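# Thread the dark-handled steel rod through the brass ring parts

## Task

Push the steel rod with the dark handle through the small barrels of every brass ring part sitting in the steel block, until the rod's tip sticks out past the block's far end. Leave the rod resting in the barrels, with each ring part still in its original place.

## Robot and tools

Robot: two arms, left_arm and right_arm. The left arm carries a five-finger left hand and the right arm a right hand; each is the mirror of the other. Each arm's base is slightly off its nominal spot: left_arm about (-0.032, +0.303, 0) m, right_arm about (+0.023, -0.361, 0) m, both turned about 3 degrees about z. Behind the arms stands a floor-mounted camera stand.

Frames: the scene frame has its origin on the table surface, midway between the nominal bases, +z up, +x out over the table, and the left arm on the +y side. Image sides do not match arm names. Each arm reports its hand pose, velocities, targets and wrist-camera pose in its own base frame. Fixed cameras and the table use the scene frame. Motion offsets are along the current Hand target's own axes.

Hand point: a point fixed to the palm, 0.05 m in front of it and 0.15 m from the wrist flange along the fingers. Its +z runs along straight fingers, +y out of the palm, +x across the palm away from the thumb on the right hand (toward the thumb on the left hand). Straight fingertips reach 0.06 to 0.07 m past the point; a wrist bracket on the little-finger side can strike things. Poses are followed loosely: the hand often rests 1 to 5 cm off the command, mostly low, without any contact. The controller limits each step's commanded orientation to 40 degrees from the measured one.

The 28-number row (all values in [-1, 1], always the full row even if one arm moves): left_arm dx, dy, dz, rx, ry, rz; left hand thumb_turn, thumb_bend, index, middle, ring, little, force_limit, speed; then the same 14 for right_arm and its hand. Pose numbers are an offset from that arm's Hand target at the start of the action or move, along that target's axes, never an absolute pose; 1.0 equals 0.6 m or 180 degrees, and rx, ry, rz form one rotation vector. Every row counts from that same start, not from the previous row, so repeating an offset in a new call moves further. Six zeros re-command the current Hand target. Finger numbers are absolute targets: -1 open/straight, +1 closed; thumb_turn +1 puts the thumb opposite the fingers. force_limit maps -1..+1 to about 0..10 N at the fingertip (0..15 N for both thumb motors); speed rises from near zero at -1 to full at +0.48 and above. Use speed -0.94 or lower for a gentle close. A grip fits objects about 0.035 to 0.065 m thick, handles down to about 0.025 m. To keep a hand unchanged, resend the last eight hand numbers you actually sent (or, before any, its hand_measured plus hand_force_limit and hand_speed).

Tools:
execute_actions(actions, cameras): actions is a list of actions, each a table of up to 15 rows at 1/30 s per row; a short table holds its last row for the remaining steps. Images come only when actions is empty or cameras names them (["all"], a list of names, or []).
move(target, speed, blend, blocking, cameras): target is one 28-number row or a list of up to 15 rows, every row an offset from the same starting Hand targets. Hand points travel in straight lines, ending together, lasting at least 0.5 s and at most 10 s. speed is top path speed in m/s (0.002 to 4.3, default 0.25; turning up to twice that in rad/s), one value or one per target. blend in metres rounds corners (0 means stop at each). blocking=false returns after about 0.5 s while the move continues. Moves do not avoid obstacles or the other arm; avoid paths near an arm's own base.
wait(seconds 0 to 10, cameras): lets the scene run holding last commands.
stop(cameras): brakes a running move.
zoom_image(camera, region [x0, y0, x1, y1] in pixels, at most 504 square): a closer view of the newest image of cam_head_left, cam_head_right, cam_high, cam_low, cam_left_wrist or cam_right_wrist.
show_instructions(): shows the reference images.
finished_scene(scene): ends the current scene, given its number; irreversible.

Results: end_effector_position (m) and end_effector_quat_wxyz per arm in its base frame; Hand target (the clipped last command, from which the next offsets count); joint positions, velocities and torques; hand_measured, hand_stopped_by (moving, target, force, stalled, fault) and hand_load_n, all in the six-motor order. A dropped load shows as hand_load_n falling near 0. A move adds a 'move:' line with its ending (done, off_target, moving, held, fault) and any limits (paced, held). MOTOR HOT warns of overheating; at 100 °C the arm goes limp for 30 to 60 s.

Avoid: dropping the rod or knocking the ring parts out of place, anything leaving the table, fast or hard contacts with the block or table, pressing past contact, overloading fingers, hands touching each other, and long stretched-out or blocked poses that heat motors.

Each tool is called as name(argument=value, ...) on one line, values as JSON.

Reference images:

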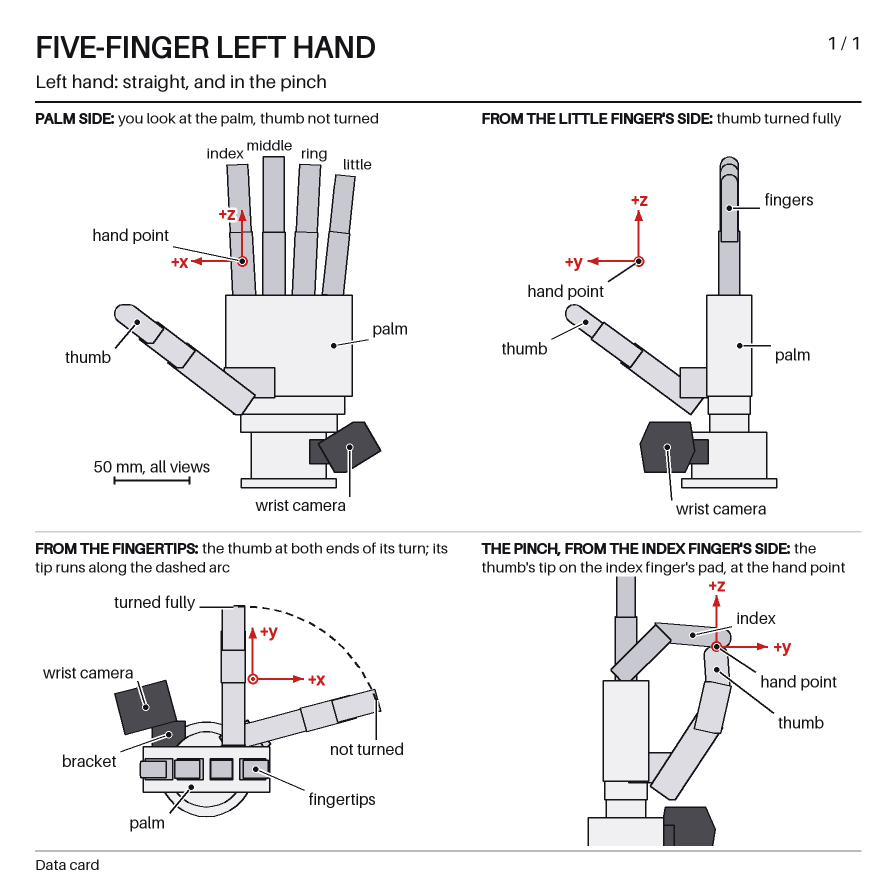

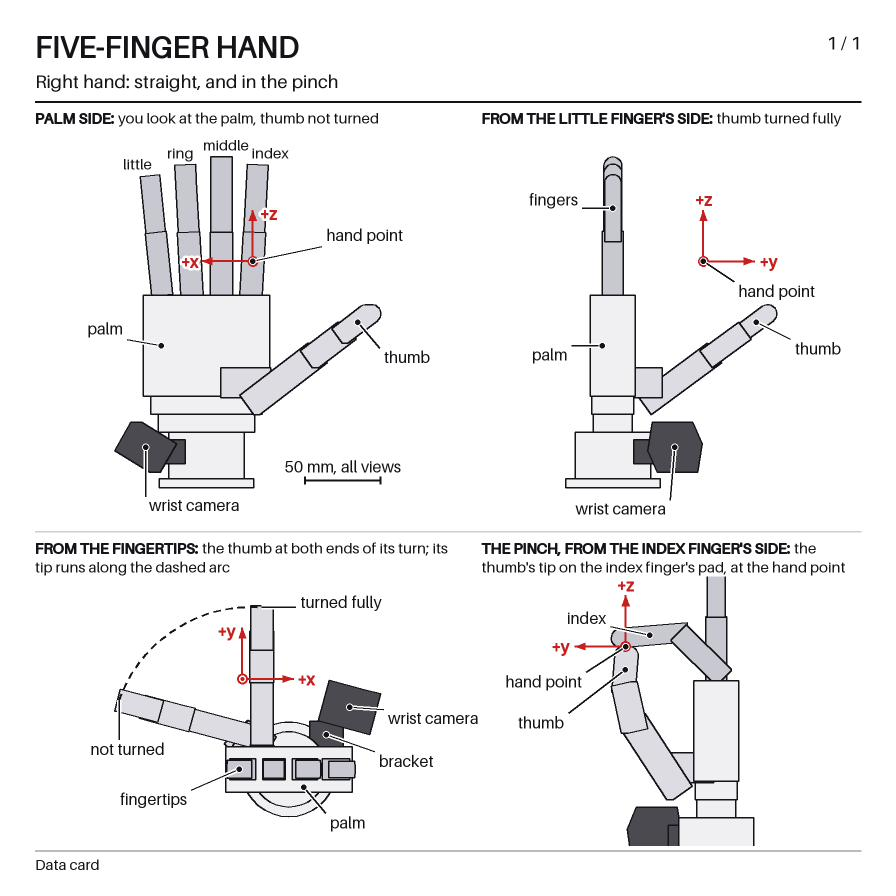

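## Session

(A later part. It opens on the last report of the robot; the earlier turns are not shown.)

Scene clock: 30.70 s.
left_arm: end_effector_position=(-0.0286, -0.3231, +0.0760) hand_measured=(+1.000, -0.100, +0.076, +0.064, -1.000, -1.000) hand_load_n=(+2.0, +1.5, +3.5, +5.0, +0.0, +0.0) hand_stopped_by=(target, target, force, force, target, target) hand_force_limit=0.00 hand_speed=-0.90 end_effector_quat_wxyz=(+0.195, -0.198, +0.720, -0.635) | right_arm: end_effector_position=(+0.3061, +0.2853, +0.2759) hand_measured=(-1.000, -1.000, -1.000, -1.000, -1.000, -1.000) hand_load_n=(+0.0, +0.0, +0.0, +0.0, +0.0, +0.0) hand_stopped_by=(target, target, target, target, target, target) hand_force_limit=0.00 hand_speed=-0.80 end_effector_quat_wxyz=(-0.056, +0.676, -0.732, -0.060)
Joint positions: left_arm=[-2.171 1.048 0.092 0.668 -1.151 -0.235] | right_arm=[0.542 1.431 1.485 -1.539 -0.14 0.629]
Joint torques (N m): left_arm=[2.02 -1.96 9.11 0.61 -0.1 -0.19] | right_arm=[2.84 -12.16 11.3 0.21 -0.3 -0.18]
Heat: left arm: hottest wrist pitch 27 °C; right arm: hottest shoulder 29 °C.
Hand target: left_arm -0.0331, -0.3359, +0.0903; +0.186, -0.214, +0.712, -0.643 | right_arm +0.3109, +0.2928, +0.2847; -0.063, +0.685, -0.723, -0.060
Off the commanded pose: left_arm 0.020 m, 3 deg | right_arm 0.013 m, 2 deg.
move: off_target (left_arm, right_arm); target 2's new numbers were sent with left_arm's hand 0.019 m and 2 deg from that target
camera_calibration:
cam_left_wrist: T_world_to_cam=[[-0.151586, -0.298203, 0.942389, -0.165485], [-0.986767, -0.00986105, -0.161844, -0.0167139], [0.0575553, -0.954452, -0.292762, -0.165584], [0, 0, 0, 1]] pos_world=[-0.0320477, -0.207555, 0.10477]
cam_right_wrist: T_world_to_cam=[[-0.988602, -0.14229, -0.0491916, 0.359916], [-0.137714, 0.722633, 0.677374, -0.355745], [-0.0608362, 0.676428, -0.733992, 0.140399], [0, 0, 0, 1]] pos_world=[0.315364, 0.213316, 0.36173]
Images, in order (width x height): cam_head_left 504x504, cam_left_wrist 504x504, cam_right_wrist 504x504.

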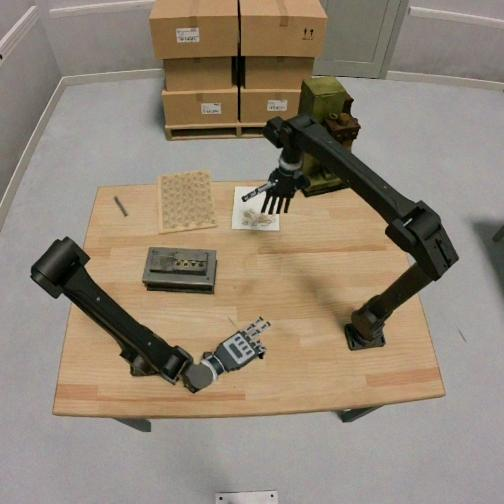

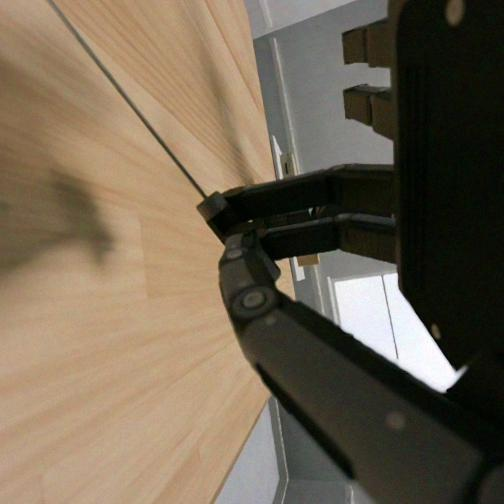

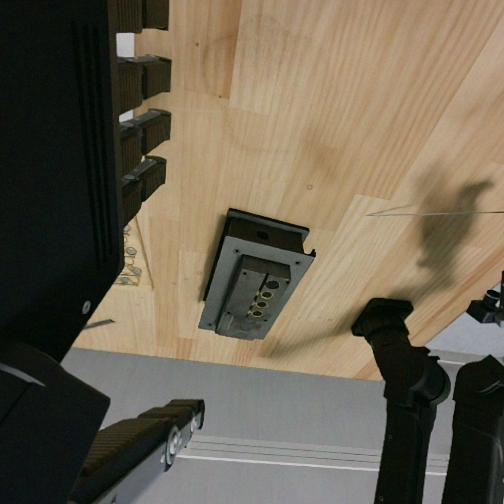

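move(target=[0,0.14,0,0,0,0,1,-0.1,0.32,0.32,-1,-1,0,-0.9,0,0,0,0,0,0,-1,-1,-1,-1,-1,-1,0,-0.8], speed=0.05, cameras=["cam_left_wrist","cam_head_left","cam_right_wrist"])

zoom_image(camera="cam_left_wrist", region=[150, 80, 330, 300])

Scene clock: 35.53 s.
left_arm: end_effector_position=(-0.0338, -0.3308, +0.0137) hand_measured=(+1.000, -0.100, +0.078, +0.064, -1.000, -1.000) hand_load_n=(+0.0, +0.0, +0.0, -1.5, +0.0, +0.0) hand_stopped_by=(target, target, force, force, target, target) hand_force_limit=0.00 hand_speed=-0.90 end_effector_quat_wxyz=(+0.187, -0.229, +0.704, -0.646) | right_arm: end_effector_position=(+0.3061, +0.2853, +0.2759) hand_measured=(-1.000, -1.000, -1.000, -1.000, -1.000, -1.000) hand_load_n=(+0.0, +0.0, +0.0, +0.0, +0.0, +0.0) hand_stopped_by=(target, target, target, target, target, target) hand_force_limit=0.00 hand_speed=-0.80 end_effector_quat_wxyz=(-0.056, +0.676, -0.732, -0.060)
Joint positions: left_arm=[-2.188 1.743 0.088 1.384 -1.201 -0.287] | right_arm=[0.542 1.431 1.485 -1.539 -0.14 0.629]
Joint torques (N m): left_arm=[0.03 -3.31 1.17 1.29 0.32 -0.03] | right_arm=[2.9 -11.99 11.29 0.17 -0.3 -0.17]
Heat: left arm: hottest wrist pitch 27 °C; right arm: hottest shoulder 29 °C.
Hand target: left_arm -0.0387, -0.3291, +0.0068; +0.185, -0.214, +0.712, -0.643 | right_arm +0.3109, +0.2928, +0.2847; -0.063, +0.685, -0.723, -0.060
Off the commanded pose: left_arm 0.009 m, 2 deg | right_arm 0.013 m, 2 deg.
move: off_target (right_arm)
camera_calibration:
cam_left_wrist: T_world_to_cam=[[-0.100865, -0.254225, 0.961871, -0.0938261], [-0.991524, -0.0538952, -0.11822, -0.0474136], [0.0818946, -0.965642, -0.246633, -0.194393], [0, 0, 0, 1]] pos_world=[-0.0405558, -0.214123, 0.0366995]
cam_right_wrist: T_world_to_cam=[[-0.988602, -0.14229, -0.0491916, 0.359916], [-0.137714, 0.722633, 0.677374, -0.355745], [-0.0608362, 0.676428, -0.733992, 0.140399], [0, 0, 0, 1]] pos_world=[0.315364, 0.213316, 0.36173]
Images, in order (width x height): cam_head_left 504x504, cam_left_wrist 504x504, cam_right_wrist 504x504.

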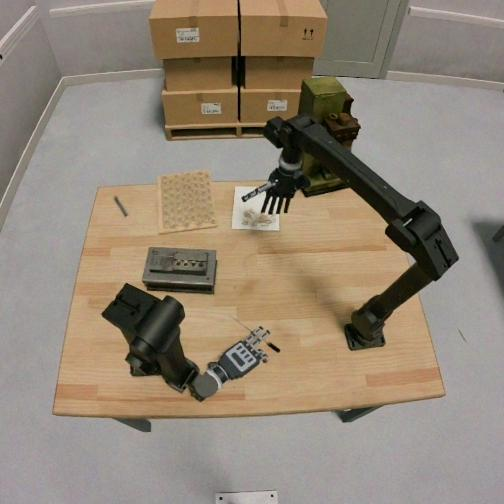

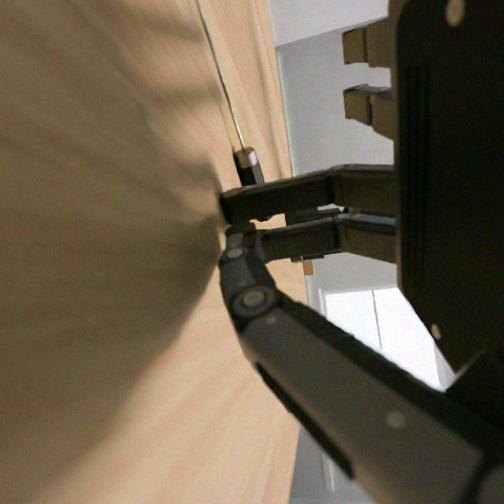

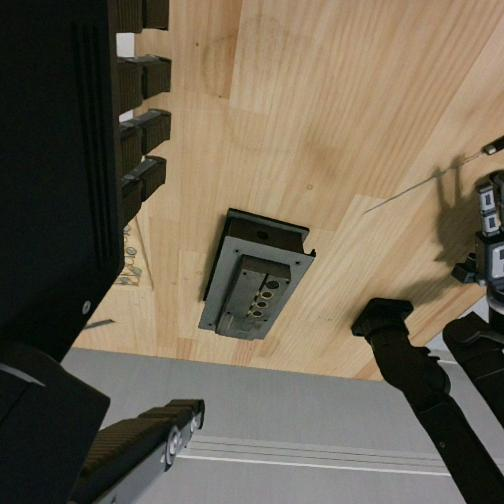

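Scaled by 2.291 from the camera's 504x504 image, which has a finer 720x720 frame.

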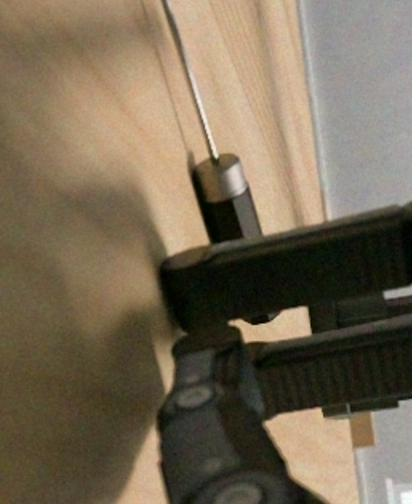

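move(target=[[0,-0.12,0,0,0,0,1,-0.1,-0.4,-0.4,-1,-1,-0.2,-0.3,0,0,0,0,0,0,-1,-1,-1,-1,-1,-1,0,-0.8]], speed=0.1, cameras=["cam_left_wrist","cam_head_left","cam_right_wrist","cam_high"])

zoom_image(camera="cam_left_wrist", region=[80, 80, 300, 300])

zoom_image(camera="cam_head_left", region=[225, 305, 295, 375])

zoom_image(camera="cam_right_wrist", region=[344, 100, 504, 260])

Scene clock: 37.90 s.
left_arm: end_effector_position=(-0.0292, -0.3221, +0.0659) hand_measured=(+1.000, -0.100, -0.400, -0.400, -1.000, -1.000) hand_load_n=(+0.0, +0.0, +0.0, +0.0, +0.0, +0.0) hand_stopped_by=(target, target, target, target, target, target) hand_force_limit=-0.20 hand_speed=-0.30 end_effector_quat_wxyz=(+0.195, -0.198, +0.720, -0.636) | right_arm: end_effector_position=(+0.3061, +0.2853, +0.2759) hand_measured=(-1.000, -1.000, -1.000, -1.000, -1.000, -1.000) hand_load_n=(+0.0, -0.5, +0.0, +0.0, +0.0, +0.0) hand_stopped_by=(target, target, target, target, target, target) hand_force_limit=0.00 hand_speed=-0.80 end_effector_quat_wxyz=(-0.056, +0.676, -0.732, -0.060)
Joint positions: left_arm=[-2.177 1.134 0.078 0.767 -1.157 -0.237] | right_arm=[0.542 1.431 1.485 -1.539 -0.14 0.629]
Joint torques (N m): left_arm=[2.02 -2.37 8.31 0.68 -0.08 -0.17] | right_arm=[2.67 -11.99 11.33 0.14 -0.29 -0.2]
Heat: left arm: hottest wrist pitch 27 °C; right arm: hottest shoulder 29 °C.
Hand target: left_arm -0.0339, -0.3349, +0.0783; +0.186, -0.214, +0.712, -0.643 | right_arm +0.3109, +0.2928, +0.2847; -0.063, +0.685, -0.723, -0.060
Off the commanded pose: left_arm 0.018 m, 2 deg | right_arm 0.013 m, 2 deg.
move: off_target (left_arm, right_arm)
camera_calibration:
cam_left_wrist: T_world_to_cam=[[-0.150737, -0.295891, 0.943253, -0.155049], [-0.98691, -0.0102995, -0.160945, -0.0191605], [0.057337, -0.955166, -0.290465, -0.168013], [0, 0, 0, 1]] pos_world=[-0.032648, -0.206555, 0.0943647]
cam_right_wrist: T_world_to_cam=[[-0.988602, -0.14229, -0.0491916, 0.359916], [-0.137714, 0.722633, 0.677374, -0.355745], [-0.0608362, 0.676428, -0.733992, 0.140399], [0, 0, 0, 1]] pos_world=[0.315364, 0.213316, 0.36173]
Images, in order (width x height): cam_head_left 504x504, cam_high 504x504, cam_left_wrist 504x504, cam_right_wrist 504x504.

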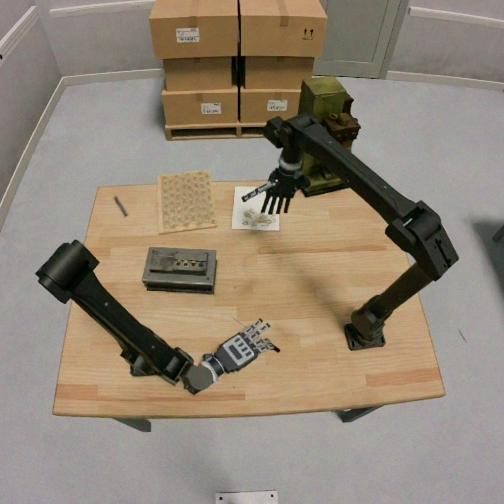

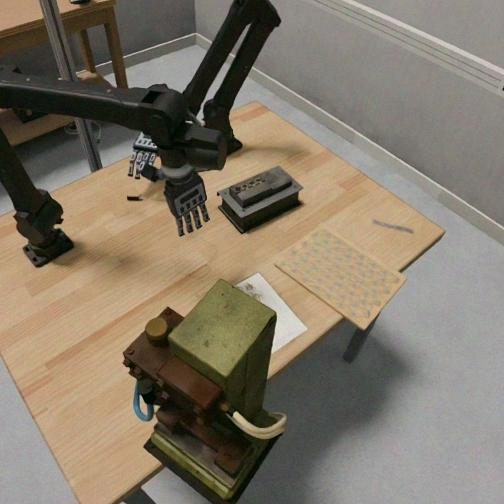

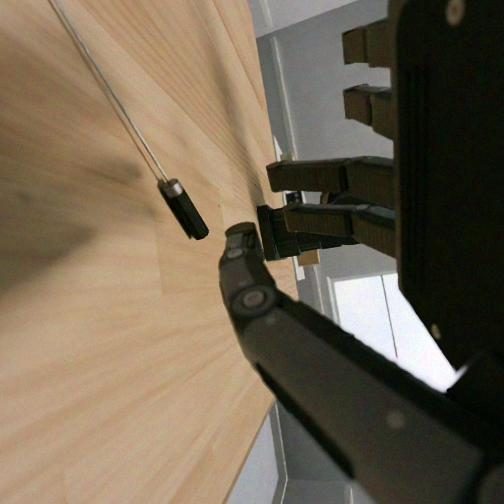

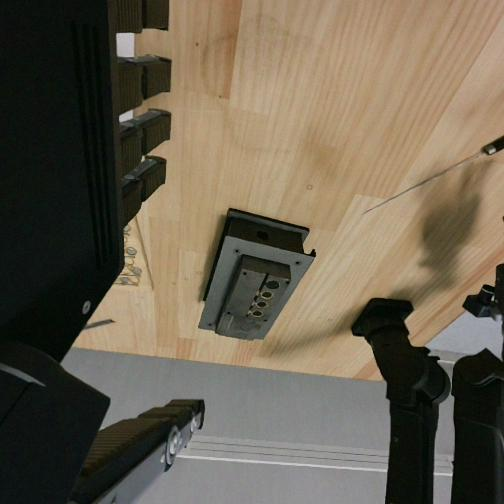

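Scaled by 2.291 from the camera's 504x504 image, which has a finer 720x720 frame.

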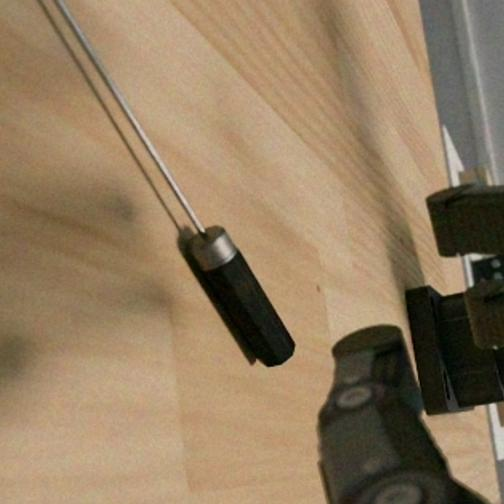

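Scaled by 7.200 from the camera's 504x504 image, which has a finer 720x720 frame.

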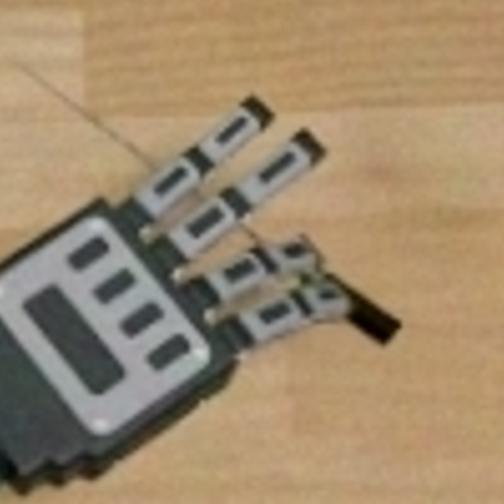

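Scaled by 3.150 from the camera's 504x504 image, which has a finer 720x720 frame.

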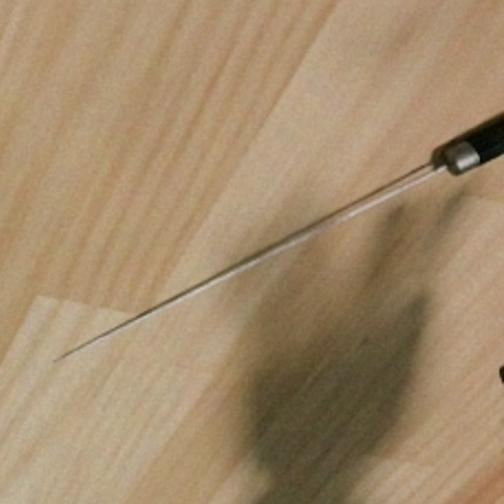

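move(target=[-0.0142,0.0483,0.0703,0,-0.0767,0,1,-0.1,-0.4,-0.4,-1,-1,-0.2,-0.3,0,0,0,0,0,0,-1,-1,-1,-1,-1,-1,0,-0.8], speed=0.1, cameras=["cam_left_wrist","cam_head_left","cam_right_wrist"])

zoom_image(camera="cam_left_wrist", region=[100, 80, 300, 300])

Scene clock: 40.40 s.
left_arm: end_effector_position=(-0.0048, -0.3527, +0.0412) hand_measured=(+1.000, -0.100, -0.400, -0.400, -1.000, -1.000) hand_load_n=(+0.0, +0.0, -0.5, +0.0, +0.0, +0.0) hand_stopped_by=(target, target, target, target, target, target) hand_force_limit=-0.20 hand_speed=-0.30 end_effector_quat_wxyz=(+0.274, -0.275, +0.692, -0.608) | right_arm: end_effector_position=(+0.3061, +0.2853, +0.2759) hand_measured=(-1.000, -1.000, -1.000, -1.000, -1.000, -1.000) hand_load_n=(+0.0, +0.0, +0.0, +0.0, +0.0, +0.0) hand_stopped_by=(target, target, target, target, target, target) hand_force_limit=0.00 hand_speed=-0.80 end_effector_quat_wxyz=(-0.056, +0.676, -0.732, -0.060)
Joint positions: left_arm=[-2.1 1.439 0.213 0.788 -1.308 -0.38] | right_arm=[0.542 1.431 1.485 -1.539 -0.14 0.629]
Joint torques (N m): left_arm=[1.9 -3.49 6.23 1.37 -0.45 -0.23] | right_arm=[2.84 -12.04 11.29 0.24 -0.29 -0.19]
Heat: left arm: hottest wrist pitch 27 °C; right arm: hottest shoulder 29 °C.
Hand target: left_arm -0.0060, -0.3633, +0.0451; +0.270, -0.290, +0.684, -0.612 | right_arm +0.3109, +0.2928, +0.2847; -0.063, +0.685, -0.723, -0.060
Off the commanded pose: left_arm 0.011 m, 2 deg | right_arm 0.013 m, 2 deg.
move: off_target (left_arm, right_arm)
camera_calibration:
cam_left_wrist: T_world_to_cam=[[-0.0916666, -0.331703, 0.93892, -0.149197], [-0.954816, -0.238412, -0.177445, -0.0790387], [0.282709, -0.912761, -0.294861, -0.189597], [0, 0, 0, 1]] pos_world=[-0.0355429, -0.24139, 0.0701544]
cam_right_wrist: T_world_to_cam=[[-0.988602, -0.14229, -0.0491916, 0.359916], [-0.137714, 0.722633, 0.677374, -0.355745], [-0.0608362, 0.676428, -0.733992, 0.140399], [0, 0, 0, 1]] pos_world=[0.315364, 0.213316, 0.36173]
Images, in order (width x height): cam_head_left 504x504, cam_left_wrist 504x504, cam_right_wrist 504x504.

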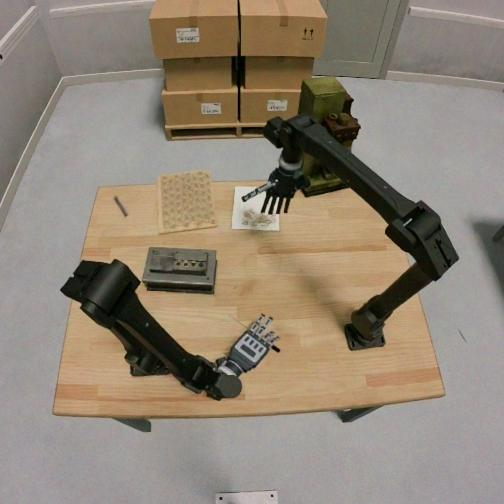

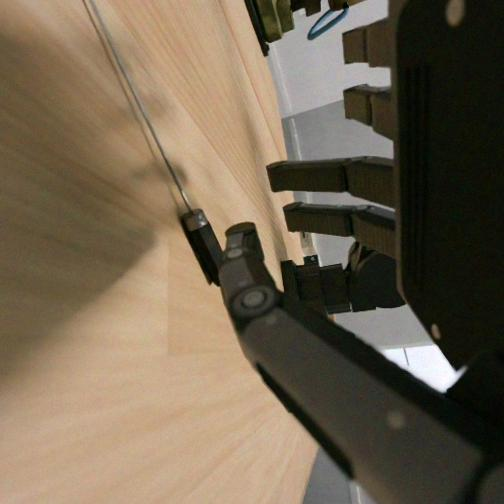

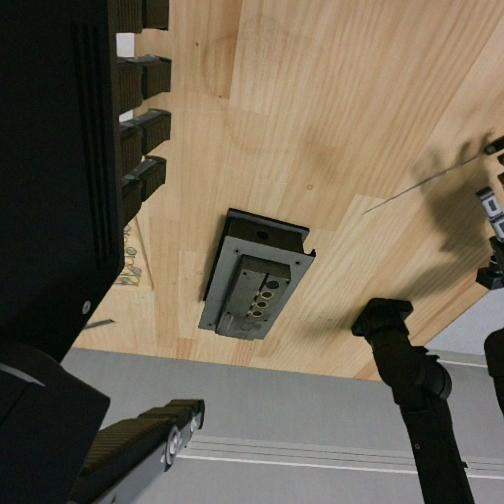

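Scaled by 2.291 from the camera's 504x504 image, which has a finer 720x720 frame.

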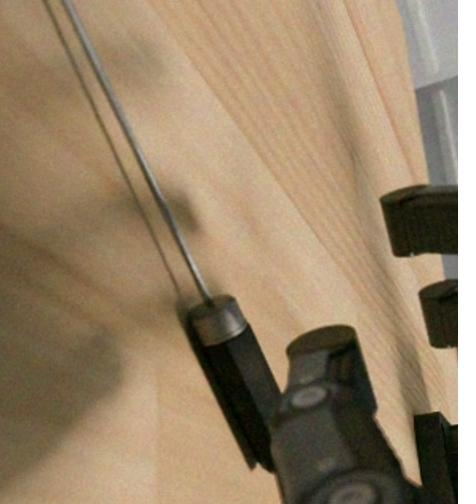

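move(target=[0.0193,0.0213,0.0175,0,0,-0.0144,1,-0.1,-0.4,-0.4,-1,-1,-0.2,-0.3,0,0,0,0,0,0,-1,-1,-1,-1,-1,-1,0,-0.8], speed=0.08, cameras=["cam_left_wrist"])

zoom_image(camera="cam_left_wrist", region=[120, 80, 320, 300])

Scene clock: 42.53 s.
left_arm: end_effector_position=(-0.0072, -0.3692, +0.0297) hand_measured=(+1.000, -0.100, -0.400, -0.400, -1.000, -1.000) hand_load_n=(+0.0, +0.0, +0.0, +0.0, -0.5, +0.0) hand_stopped_by=(target, target, target, target, target, target) hand_force_limit=-0.20 hand_speed=-0.30 end_effector_quat_wxyz=(+0.257, -0.299, +0.682, -0.616) | right_arm: end_effector_position=(+0.3061, +0.2853, +0.2759) hand_measured=(-1.000, -1.000, -1.000, -1.000, -1.000, -1.000) hand_load_n=(+0.0, +0.0, +0.0, +0.0, +0.0, +0.0) hand_stopped_by=(target, target, target, target, target, target) hand_force_limit=0.00 hand_speed=-0.80 end_effector_quat_wxyz=(-0.056, +0.676, -0.732, -0.060)
Joint positions: left_arm=[-2.073 1.562 0.239 0.92 -1.289 -0.408] | right_arm=[0.542 1.431 1.485 -1.539 -0.14 0.629]
Joint torques (N m): left_arm=[2.02 -4.37 5.14 1.65 -0.21 -0.02] | right_arm=[2.73 -12.1 11.34 0.25 -0.3 -0.19]
Heat: left arm: hottest wrist pitch 27 °C; right arm: hottest shoulder 29 °C.
Hand target: left_arm -0.0071, -0.3778, +0.0311; +0.256, -0.305, +0.678, -0.618 | right_arm +0.3109, +0.2928, +0.2847; -0.063, +0.685, -0.723, -0.060
Off the commanded pose: left_arm 0.009 m, 1 deg | right_arm 0.013 m, 2 deg.
move: off_target (right_arm)
camera_calibration:
cam_left_wrist: T_world_to_cam=[[-0.0470995, -0.288671, 0.956269, -0.128436], [-0.958385, -0.256793, -0.124722, -0.0957497], [0.281567, -0.922348, -0.264563, -0.211806], [0, 0, 0, 1]] pos_world=[-0.0381768, -0.257023, 0.0548414]
Images, in order (width x height): cam_left_wrist 504x504.

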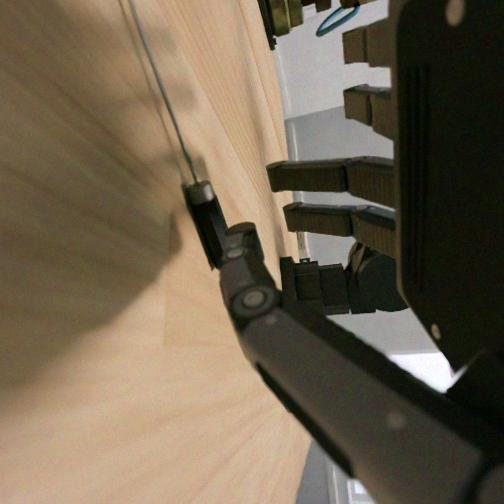

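Scaled by 2.291 from the camera's 504x504 image, which has a finer 720x720 frame.

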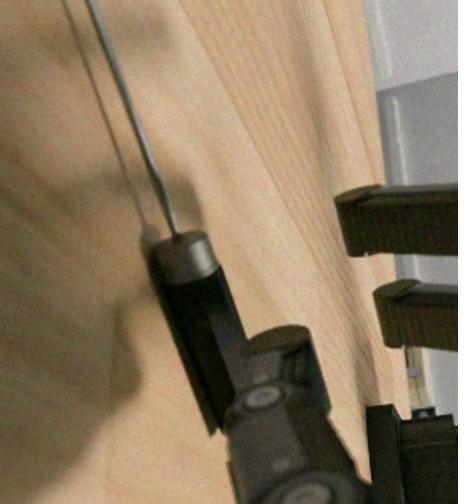

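move(target=[[-0.006,0.0004,-0.006,0,0,0,1,-0.1,-0.4,-0.4,-1,-1,-0.2,-0.3,0,0,0,0,0,0,-1,-1,-1,-1,-1,-1,0,-0.8],[-0.006,0.025,-0.003,0,0,0,1,-0.1,-0.4,-0.4,-1,-1,-0.2,-0.3,0,0,0,0,0,0,-1,-1,-1,-1,-1,-1,0,-0.8]], speed=0.06, cameras=["cam_left_wrist"])

zoom_image(camera="cam_left_wrist", region=[120, 80, 320, 300])

Scene clock: 45.00 s.
left_arm: end_effector_position=(-0.0067, -0.3690, +0.0169) hand_measured=(+1.000, -0.100, -0.400, -0.400, -1.000, -1.000) hand_load_n=(+0.0, +0.0, +0.0, +0.0, -0.5, +0.0) hand_stopped_by=(target, target, target, target, target, target) hand_force_limit=-0.20 hand_speed=-0.30 end_effector_quat_wxyz=(+0.257, -0.302, +0.681, -0.616) | right_arm: end_effector_position=(+0.3061, +0.2853, +0.2759) hand_measured=(-1.000, -1.000, -1.000, -1.000, -1.000, -1.000) hand_load_n=(+0.0, +0.0, +0.0, +0.0, +0.0, +0.0) hand_stopped_by=(target, target, target, target, target, target) hand_force_limit=0.00 hand_speed=-0.80 end_effector_quat_wxyz=(-0.056, +0.676, -0.732, -0.060)
Joint positions: left_arm=[-2.073 1.642 0.239 0.995 -1.293 -0.417] | right_arm=[0.542 1.431 1.485 -1.539 -0.14 0.629]
Joint torques (N m): left_arm=[1.2 -4.78 3.84 1.51 -0.4 -0.07] | right_arm=[2.55 -11.99 11.34 0.21 -0.3 -0.19]
Heat: left arm: hottest wrist pitch 27 °C; right arm: hottest shoulder 29 °C.
Hand target: left_arm -0.0074, -0.3731, +0.0162; +0.256, -0.305, +0.678, -0.618 | right_arm +0.3109, +0.2928, +0.2847; -0.063, +0.685, -0.723, -0.060
Off the commanded pose: left_arm 0.004 m, 1 deg | right_arm 0.013 m, 2 deg.
move: off_target (right_arm)
camera_calibration:
cam_left_wrist: T_world_to_cam=[[-0.0431839, -0.285645, 0.957362, -0.114968], [-0.957433, -0.261915, -0.121334, -0.0986714], [0.285406, -0.92185, -0.262175, -0.214949], [0, 0, 0, 1]] pos_world=[-0.0380884, -0.256834, 0.0417394]
Images, in order (width x height): cam_left_wrist 504x504.

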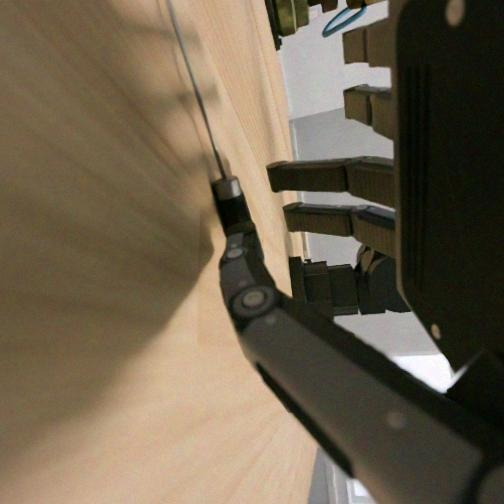

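Scaled by 2.291 from the camera's 504x504 image, which has a finer 720x720 frame.

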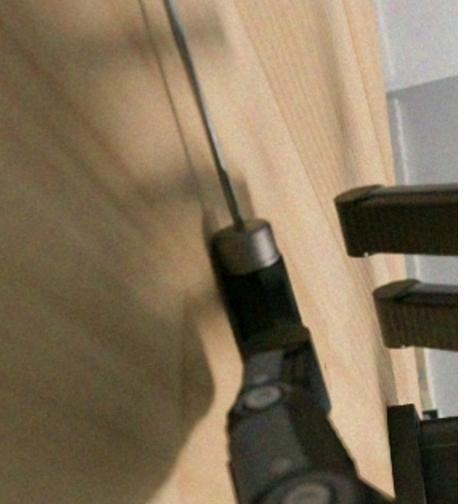

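move(target=[[-0.004,-0.012,-0.018,0,0,0,1,-0.1,-0.4,-0.4,-1,-1,-0.2,-0.3,0,0,0,0,0,0,-1,-1,-1,-1,-1,-1,0,-0.8]], speed=0.06, cameras=["cam_left_wrist"])

Scene clock: 46.63 s.
left_arm: end_effector_position=(-0.0083, -0.3644, +0.0225) hand_measured=(+1.000, -0.100, -0.400, -0.400, -1.000, -1.000) hand_load_n=(+0.0, +0.0, +0.0, +0.0, +0.0, +0.0) hand_stopped_by=(target, target, target, target, target, target) hand_force_limit=-0.20 hand_speed=-0.30 end_effector_quat_wxyz=(+0.262, -0.305, +0.677, -0.616) | right_arm: end_effector_position=(+0.3061, +0.2853, +0.2759) hand_measured=(-1.000, -1.000, -1.000, -1.000, -1.000, -1.000) hand_load_n=(+0.0, +0.0, +0.0, +0.0, +0.0, +0.0) hand_stopped_by=(target, target, target, target, target, target) hand_force_limit=0.00 hand_speed=-0.80 end_effector_quat_wxyz=(-0.056, +0.676, -0.732, -0.060)
Joint positions: left_arm=[-2.094 1.599 0.239 0.919 -1.325 -0.452] | right_arm=[0.542 1.431 1.485 -1.539 -0.14 0.629]
Joint torques (N m): left_arm=[-0.15 -6.48 3.43 0.53 -0.46 -0.19] | right_arm=[2.78 -12.04 11.3 0.13 -0.29 -0.19]
Heat: left arm: hottest wrist pitch 27 °C; right arm: hottest shoulder 29 °C.
Hand target: left_arm -0.0130, -0.3644, +0.0244; +0.256, -0.305, +0.678, -0.618 | right_arm +0.3109, +0.2928, +0.2847; -0.063, +0.685, -0.723, -0.060
Off the commanded pose: left_arm 0.005 m, 1 deg | right_arm 0.013 m, 2 deg.
move: off_target (right_arm)
camera_calibration:
cam_left_wrist: T_world_to_cam=[[-0.0434597, -0.283108, 0.958103, -0.118279], [-0.953446, -0.274701, -0.12442, -0.102867], [0.298416, -0.918906, -0.25799, -0.207768], [0, 0, 0, 1]] pos_world=[-0.0412168, -0.252663, 0.046923]
Images, in order (width x height): cam_left_wrist 504x504.

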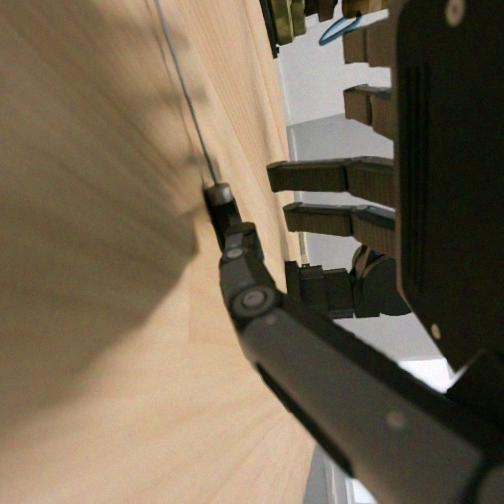

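move(target=[[-0.001,0.0245,0.002,0,0,0,1,-0.1,-0.4,-0.4,-1,-1,-0.2,-0.3,0,0,0,0,0,0,-1,-1,-1,-1,-1,-1,0,-0.8]], speed=0.05, cameras=["cam_left_wrist"])

zoom_image(camera="cam_left_wrist", region=[120, 80, 320, 300])

Scene clock: 48.17 s.
left_arm: end_effector_position=(-0.0081, -0.3633, +0.0118) hand_measured=(+1.000, -0.100, -0.400, -0.400, -1.000, -1.000) hand_load_n=(+0.0, +0.5, +0.0, +0.0, +0.0, +0.0) hand_stopped_by=(target, target, target, target, target, target) hand_force_limit=-0.20 hand_speed=-0.30 end_effector_quat_wxyz=(+0.262, -0.306, +0.678, -0.615) | right_arm: end_effector_position=(+0.3061, +0.2853, +0.2759) hand_measured=(-1.000, -1.000, -1.000, -1.000, -1.000, -1.000) hand_load_n=(-0.5, +0.0, +0.0, +0.0, +0.0, +0.0) hand_stopped_by=(target, target, target, target, target, target) hand_force_limit=0.00 hand_speed=-0.80 end_effector_quat_wxyz=(-0.056, +0.676, -0.732, -0.060)
Joint positions: left_arm=[-2.095 1.654 0.239 0.954 -1.326 -0.471] | right_arm=[0.542 1.431 1.485 -1.539 -0.14 0.629]
Joint torques (N m): left_arm=[-0.21 -4.66 3.1 1.59 -0.47 -0.14] | right_arm=[2.73 -12.1 11.32 0.18 -0.31 -0.16]
Heat: left arm: hottest wrist pitch 27 °C; right arm: hottest elbow 30 °C.
Hand target: left_arm -0.0131, -0.3641, +0.0097; +0.256, -0.305, +0.678, -0.618 | right_arm +0.3109, +0.2928, +0.2847; -0.063, +0.685, -0.723, -0.060
Off the commanded pose: left_arm 0.006 m, 1 deg | right_arm 0.013 m, 2 deg.
move: off_target (right_arm)
camera_calibration:
cam_left_wrist: T_world_to_cam=[[-0.0403571, -0.285795, 0.95744, -0.108636], [-0.953248, -0.27619, -0.122623, -0.104282], [0.299481, -0.917627, -0.261288, -0.208927], [0, 0, 0, 1]] pos_world=[-0.0412216, -0.251567, 0.036635]
Images, in order (width x height): cam_left_wrist 504x504.

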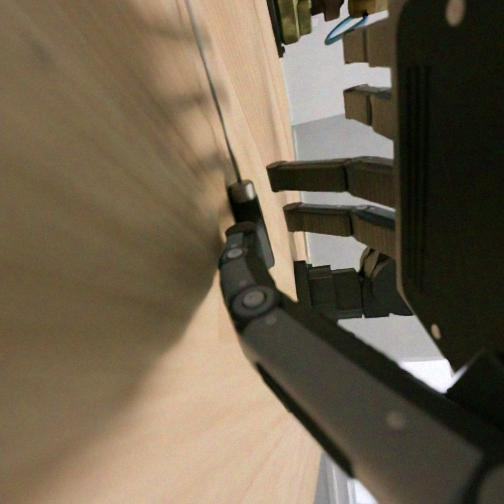

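Scaled by 2.291 from the camera's 504x504 image, which has a finer 720x720 frame.

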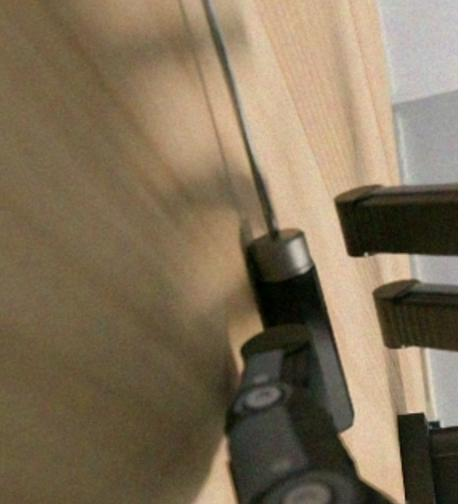

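move(target=[[0,0.009,0.001,0,0,0,1,-0.1,-0.4,-0.4,-1,-1,-0.2,-0.3,0,0,0,0,0,0,-1,-1,-1,-1,-1,-1,0,-0.8]], speed=0.05, cameras=["cam_left_wrist"])

zoom_image(camera="cam_left_wrist", region=[120, 80, 320, 300])

Scene clock: 49.33 s.
left_arm: end_effector_position=(-0.0077, -0.3630, +0.0079) hand_measured=(+1.000, -0.100, -0.400, -0.400, -1.000, -1.000) hand_load_n=(-1.0, -1.0, -0.5, +0.0, +0.0, +0.0) hand_stopped_by=(target, target, target, target, target, target) hand_force_limit=-0.20 hand_speed=-0.30 end_effector_quat_wxyz=(+0.262, -0.309, +0.676, -0.616) | right_arm: end_effector_position=(+0.3061, +0.2853, +0.2759) hand_measured=(-1.000, -1.000, -1.000, -1.000, -1.000, -1.000) hand_load_n=(+0.0, +0.0, +0.0, +0.0, +0.0, +0.0) hand_stopped_by=(target, target, target, target, target, target) hand_force_limit=0.00 hand_speed=-0.80 end_effector_quat_wxyz=(-0.056, +0.676, -0.732, -0.060)
Joint positions: left_arm=[-2.096 1.684 0.239 0.988 -1.331 -0.472] | right_arm=[0.542 1.431 1.485 -1.539 -0.14 0.629]
Joint torques (N m): left_arm=[-0.03 -4.78 2.95 1.5 -0.27 -0.14] | right_arm=[2.73 -11.99 11.29 0.25 -0.29 -0.19]
Heat: left arm: hottest wrist pitch 27 °C; right arm: hottest elbow 30 °C.
Hand target: left_arm -0.0131, -0.3642, +0.0042; +0.256, -0.305, +0.678, -0.618 | right_arm +0.3109, +0.2928, +0.2847; -0.063, +0.685, -0.723, -0.060
Off the commanded pose: left_arm 0.007 m, 1 deg | right_arm 0.013 m, 2 deg.
move: off_target (right_arm)
camera_calibration:
cam_left_wrist: T_world_to_cam=[[-0.0384868, -0.281005, 0.958934, -0.103031], [-0.952265, -0.280518, -0.120422, -0.105909], [0.302837, -0.917794, -0.256795, -0.209976], [0, 0, 0, 1]] pos_world=[-0.0412304, -0.251376, 0.0321253]
Images, in order (width x height): cam_left_wrist 504x504.

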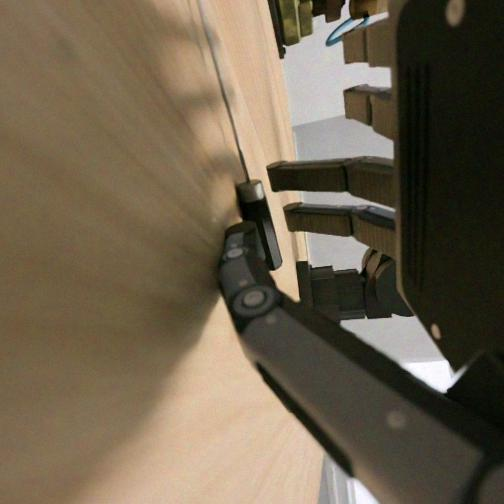

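Scaled by 2.291 from the camera's 504x504 image, which has a finer 720x720 frame.

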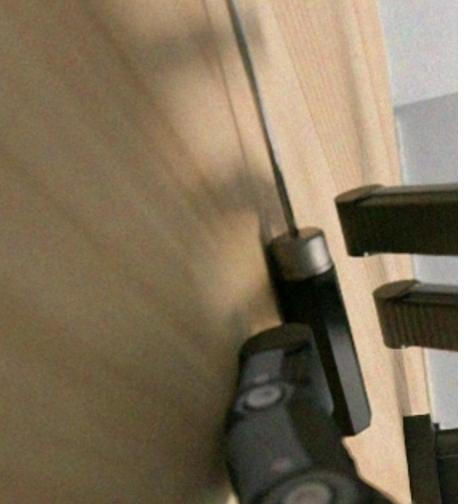

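move(target=[[0,0,0,0,0,0,1,-0.1,0.3,0.3,-1,-1,-0.2,-0.85,0,0,0,0,0,0,-1,-1,-1,-1,-1,-1,0,-0.8],[0,0,0,0,0,0,1,-0.1,0.33,0.33,-1,-1,0.1,-0.9,0,0,0,0,0,0,-1,-1,-1,-1,-1,-1,0,-0.8]], speed=0.05, cameras=["cam_left_wrist"])

zoom_image(camera="cam_left_wrist", region=[120, 80, 320, 300])

Scene clock: 51.43 s.
left_arm: end_effector_position=(-0.0074, -0.3640, +0.0105) hand_measured=(+1.000, -0.100, +0.070, -0.054, -1.000, -1.000) hand_load_n=(+0.5, +3.5, +7.5, +4.5, -0.5, +0.0) hand_stopped_by=(target, target, force, force, target, target) hand_force_limit=0.10 hand_speed=-0.90 end_effector_quat_wxyz=(+0.259, -0.315, +0.671, -0.620) | right_arm: end_effector_position=(+0.3061, +0.2853, +0.2759) hand_measured=(-1.000, -1.000, -1.000, -1.000, -1.000, -1.000) hand_load_n=(+0.0, +0.0, +0.0, +0.0, +0.0, +0.0) hand_stopped_by=(target, target, target, target, target, target) hand_force_limit=0.00 hand_speed=-0.80 end_effector_quat_wxyz=(-0.056, +0.676, -0.732, -0.060)
Joint positions: left_arm=[-2.096 1.687 0.239 1.008 -1.339 -0.472] | right_arm=[0.542 1.431 1.485 -1.539 -0.14 0.629]
Joint torques (N m): left_arm=[-0.09 -4.6 2.89 1.13 0.08 -0.09] | right_arm=[2.67 -12.16 11.34 0.23 -0.3 -0.18]
Heat: left arm: hottest wrist pitch 27 °C; right arm: hottest elbow 30 °C.
Hand target: left_arm -0.0131, -0.3642, +0.0042; +0.256, -0.305, +0.678, -0.618 | right_arm +0.3109, +0.2928, +0.2847; -0.063, +0.685, -0.723, -0.060
Off the commanded pose: left_arm 0.008 m, 1 deg | right_arm 0.013 m, 2 deg.
move: off_target (right_arm)
camera_calibration:
cam_left_wrist: T_world_to_cam=[[-0.0310242, -0.265315, 0.963663, -0.100099], [-0.950974, -0.288979, -0.110177, -0.108742], [0.30771, -0.919837, -0.243342, -0.211139], [0, 0, 0, 1]] pos_world=[-0.0415467, -0.252195, 0.0331016]
Images, in order (width x height): cam_left_wrist 504x504.

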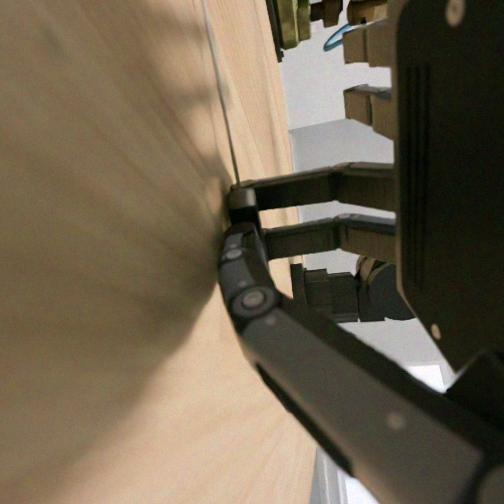

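Scaled by 2.291 from the camera's 504x504 image, which has a finer 720x720 frame.

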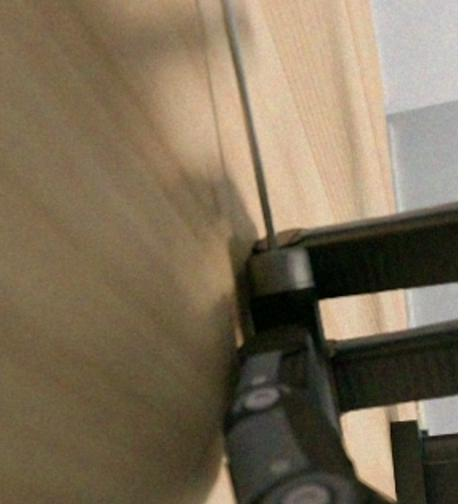

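move(target=[[0,0,0,0,0,0,1,-0.1,0.34,0.36,-1,-1,0.4,-0.9,0,0,0,0,0,0,-1,-1,-1,-1,-1,-1,0,-0.8]], speed=0.05, cameras=["cam_left_wrist"])

zoom_image(camera="cam_left_wrist", region=[120, 80, 320, 300])

Scene clock: 52.20 s.
left_arm: end_effector_position=(-0.0072, -0.3642, +0.0113) hand_measured=(+1.000, -0.100, +0.070, -0.018, -1.000, -1.000) hand_load_n=(+1.0, +2.5, +5.5, +5.5, +0.0, +0.0) hand_stopped_by=(target, target, force, force, target, target) hand_force_limit=0.40 hand_speed=-0.90 end_effector_quat_wxyz=(+0.259, -0.317, +0.669, -0.620) | right_arm: end_effector_position=(+0.3061, +0.2853, +0.2759) hand_measured=(-1.000, -1.000, -1.000, -1.000, -1.000, -1.000) hand_load_n=(+0.0, +0.0, +0.0, +0.0, +0.0, +0.0) hand_stopped_by=(target, target, target, target, target, target) hand_force_limit=0.00 hand_speed=-0.80 end_effector_quat_wxyz=(-0.056, +0.676, -0.732, -0.060)
Joint positions: left_arm=[-2.096 1.687 0.239 1.012 -1.342 -0.472] | right_arm=[0.542 1.431 1.485 -1.539 -0.14 0.629]
Joint torques (N m): left_arm=[-0.09 -4.6 2.88 1.01 0.19 -0.09] | right_arm=[2.67 -12.04 11.29 0.13 -0.29 -0.18]
Heat: left arm: hottest wrist pitch 27 °C; right arm: hottest elbow 30 °C.
Hand target: left_arm -0.0131, -0.3642, +0.0042; +0.256, -0.305, +0.678, -0.618 | right_arm +0.3109, +0.2928, +0.2847; -0.063, +0.685, -0.723, -0.060
Off the commanded pose: left_arm 0.009 m, 2 deg | right_arm 0.013 m, 2 deg.
move: off_target (right_arm)
camera_calibration:
cam_left_wrist: T_world_to_cam=[[-0.0292075, -0.261008, 0.964895, -0.0992883], [-0.950427, -0.291707, -0.107678, -0.109495], [0.309572, -0.920207, -0.239549, -0.211306], [0, 0, 0, 1]] pos_world=[-0.0415521, -0.252301, 0.0333944]
Images, in order (width x height): cam_left_wrist 504x504.

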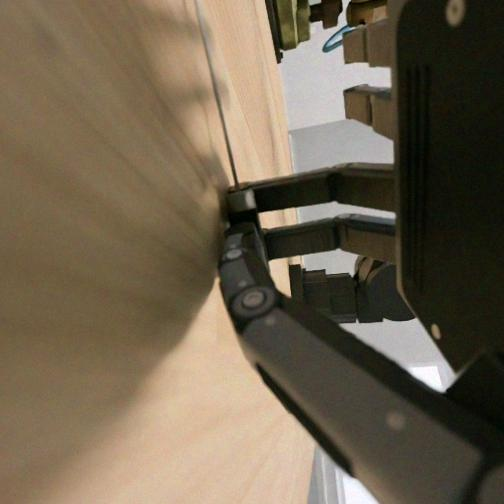

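Scaled by 2.291 from the camera's 504x504 image, which has a finer 720x720 frame.

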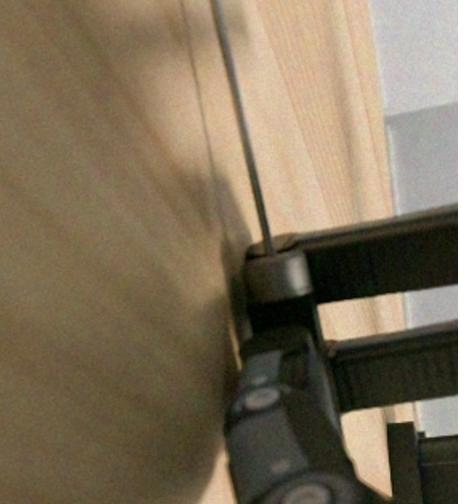

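move(target=[[0,-0.06,0,0,0,0,1,-0.1,0.34,0.36,-1,-1,0.4,-0.9,0,0,0,0,0,0,-1,-1,-1,-1,-1,-1,0,-0.8]], speed=0.05, cameras=["cam_left_wrist","cam_right_wrist"])

zoom_image(camera="cam_left_wrist", region=[120, 80, 320, 300])

zoom_image(camera="cam_right_wrist", region=[344, 100, 504, 260])

Scene clock: 54.10 s.
left_arm: end_effector_position=(-0.0103, -0.3654, +0.0383) hand_measured=(+1.000, -0.100, +0.070, -0.018, -1.000, -1.000) hand_load_n=(+1.5, +3.0, +5.0, +1.0, +0.0, +0.0) hand_stopped_by=(target, target, force, force, target, target) hand_force_limit=0.40 hand_speed=-0.90 end_effector_quat_wxyz=(+0.258, -0.301, +0.679, -0.618) | right_arm: end_effector_position=(+0.3061, +0.2853, +0.2759) hand_measured=(-1.000, -1.000, -1.000, -1.000, -1.000, -1.000) hand_load_n=(+0.0, +0.0, +0.0, +0.0, +0.0, +0.0) hand_stopped_by=(target, target, target, target, target, target) hand_force_limit=0.00 hand_speed=-0.80 end_effector_quat_wxyz=(-0.056, +0.676, -0.732, -0.060)
Joint positions: left_arm=[-2.096 1.509 0.239 0.85 -1.317 -0.431] | right_arm=[0.542 1.431 1.485 -1.539 -0.14 0.629]
Joint torques (N m): left_arm=[1.26 -6.01 4.21 0.46 -0.24 -0.17] | right_arm=[2.84 -11.87 11.33 0.2 -0.27 -0.19]
Heat: left arm: hottest wrist pitch 27 °C; right arm: hottest elbow 30 °C.
Hand target: left_arm -0.0096, -0.3660, +0.0401; +0.256, -0.305, +0.678, -0.618 | right_arm +0.3109, +0.2928, +0.2847; -0.063, +0.685, -0.723, -0.060
Off the commanded pose: left_arm 0.002 m, 1 deg | right_arm 0.013 m, 2 deg.
move: off_target (right_arm)
camera_calibration:
cam_left_wrist: T_world_to_cam=[[-0.0474216, -0.281553, 0.958373, -0.133304], [-0.956492, -0.263716, -0.124804, -0.0991314], [0.287877, -0.922595, -0.256798, -0.205467], [0, 0, 0, 1]] pos_world=[-0.0419905, -0.253238, 0.0626191]
cam_right_wrist: T_world_to_cam=[[-0.988602, -0.14229, -0.0491916, 0.359916], [-0.137714, 0.722633, 0.677374, -0.355745], [-0.0608362, 0.676428, -0.733992, 0.140399], [0, 0, 0, 1]] pos_world=[0.315364, 0.213316, 0.36173]
Images, in order (width x height): cam_left_wrist 504x504, cam_right_wrist 504x504.

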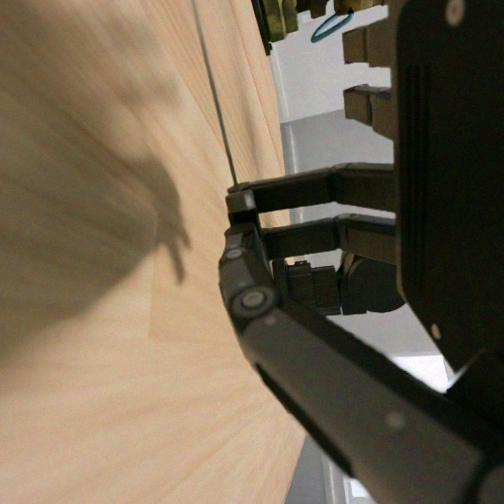

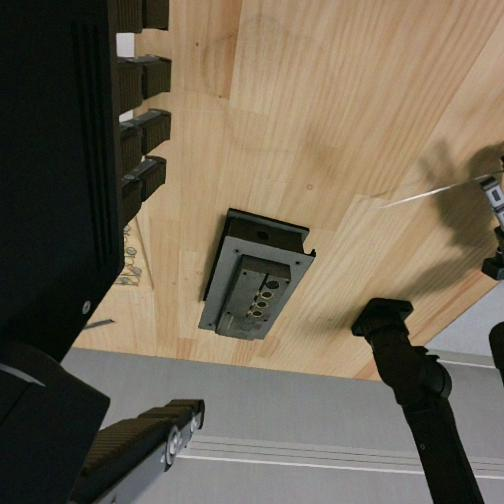

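Scaled by 2.291 from the camera's 504x504 image, which has a finer 720x720 frame.

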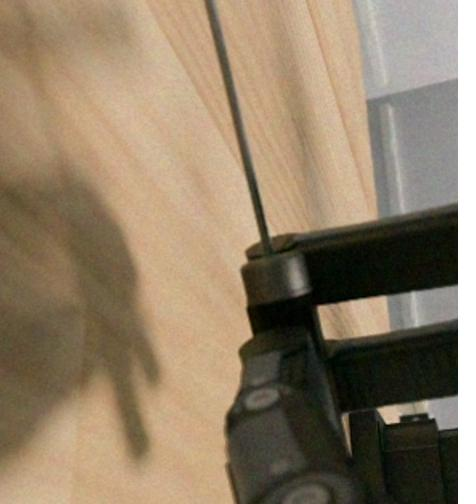

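Scaled by 3.150 from the camera's 504x504 image, which has a finer 720x720 frame.

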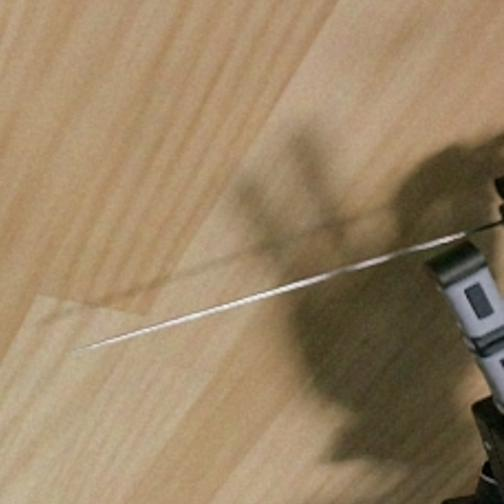

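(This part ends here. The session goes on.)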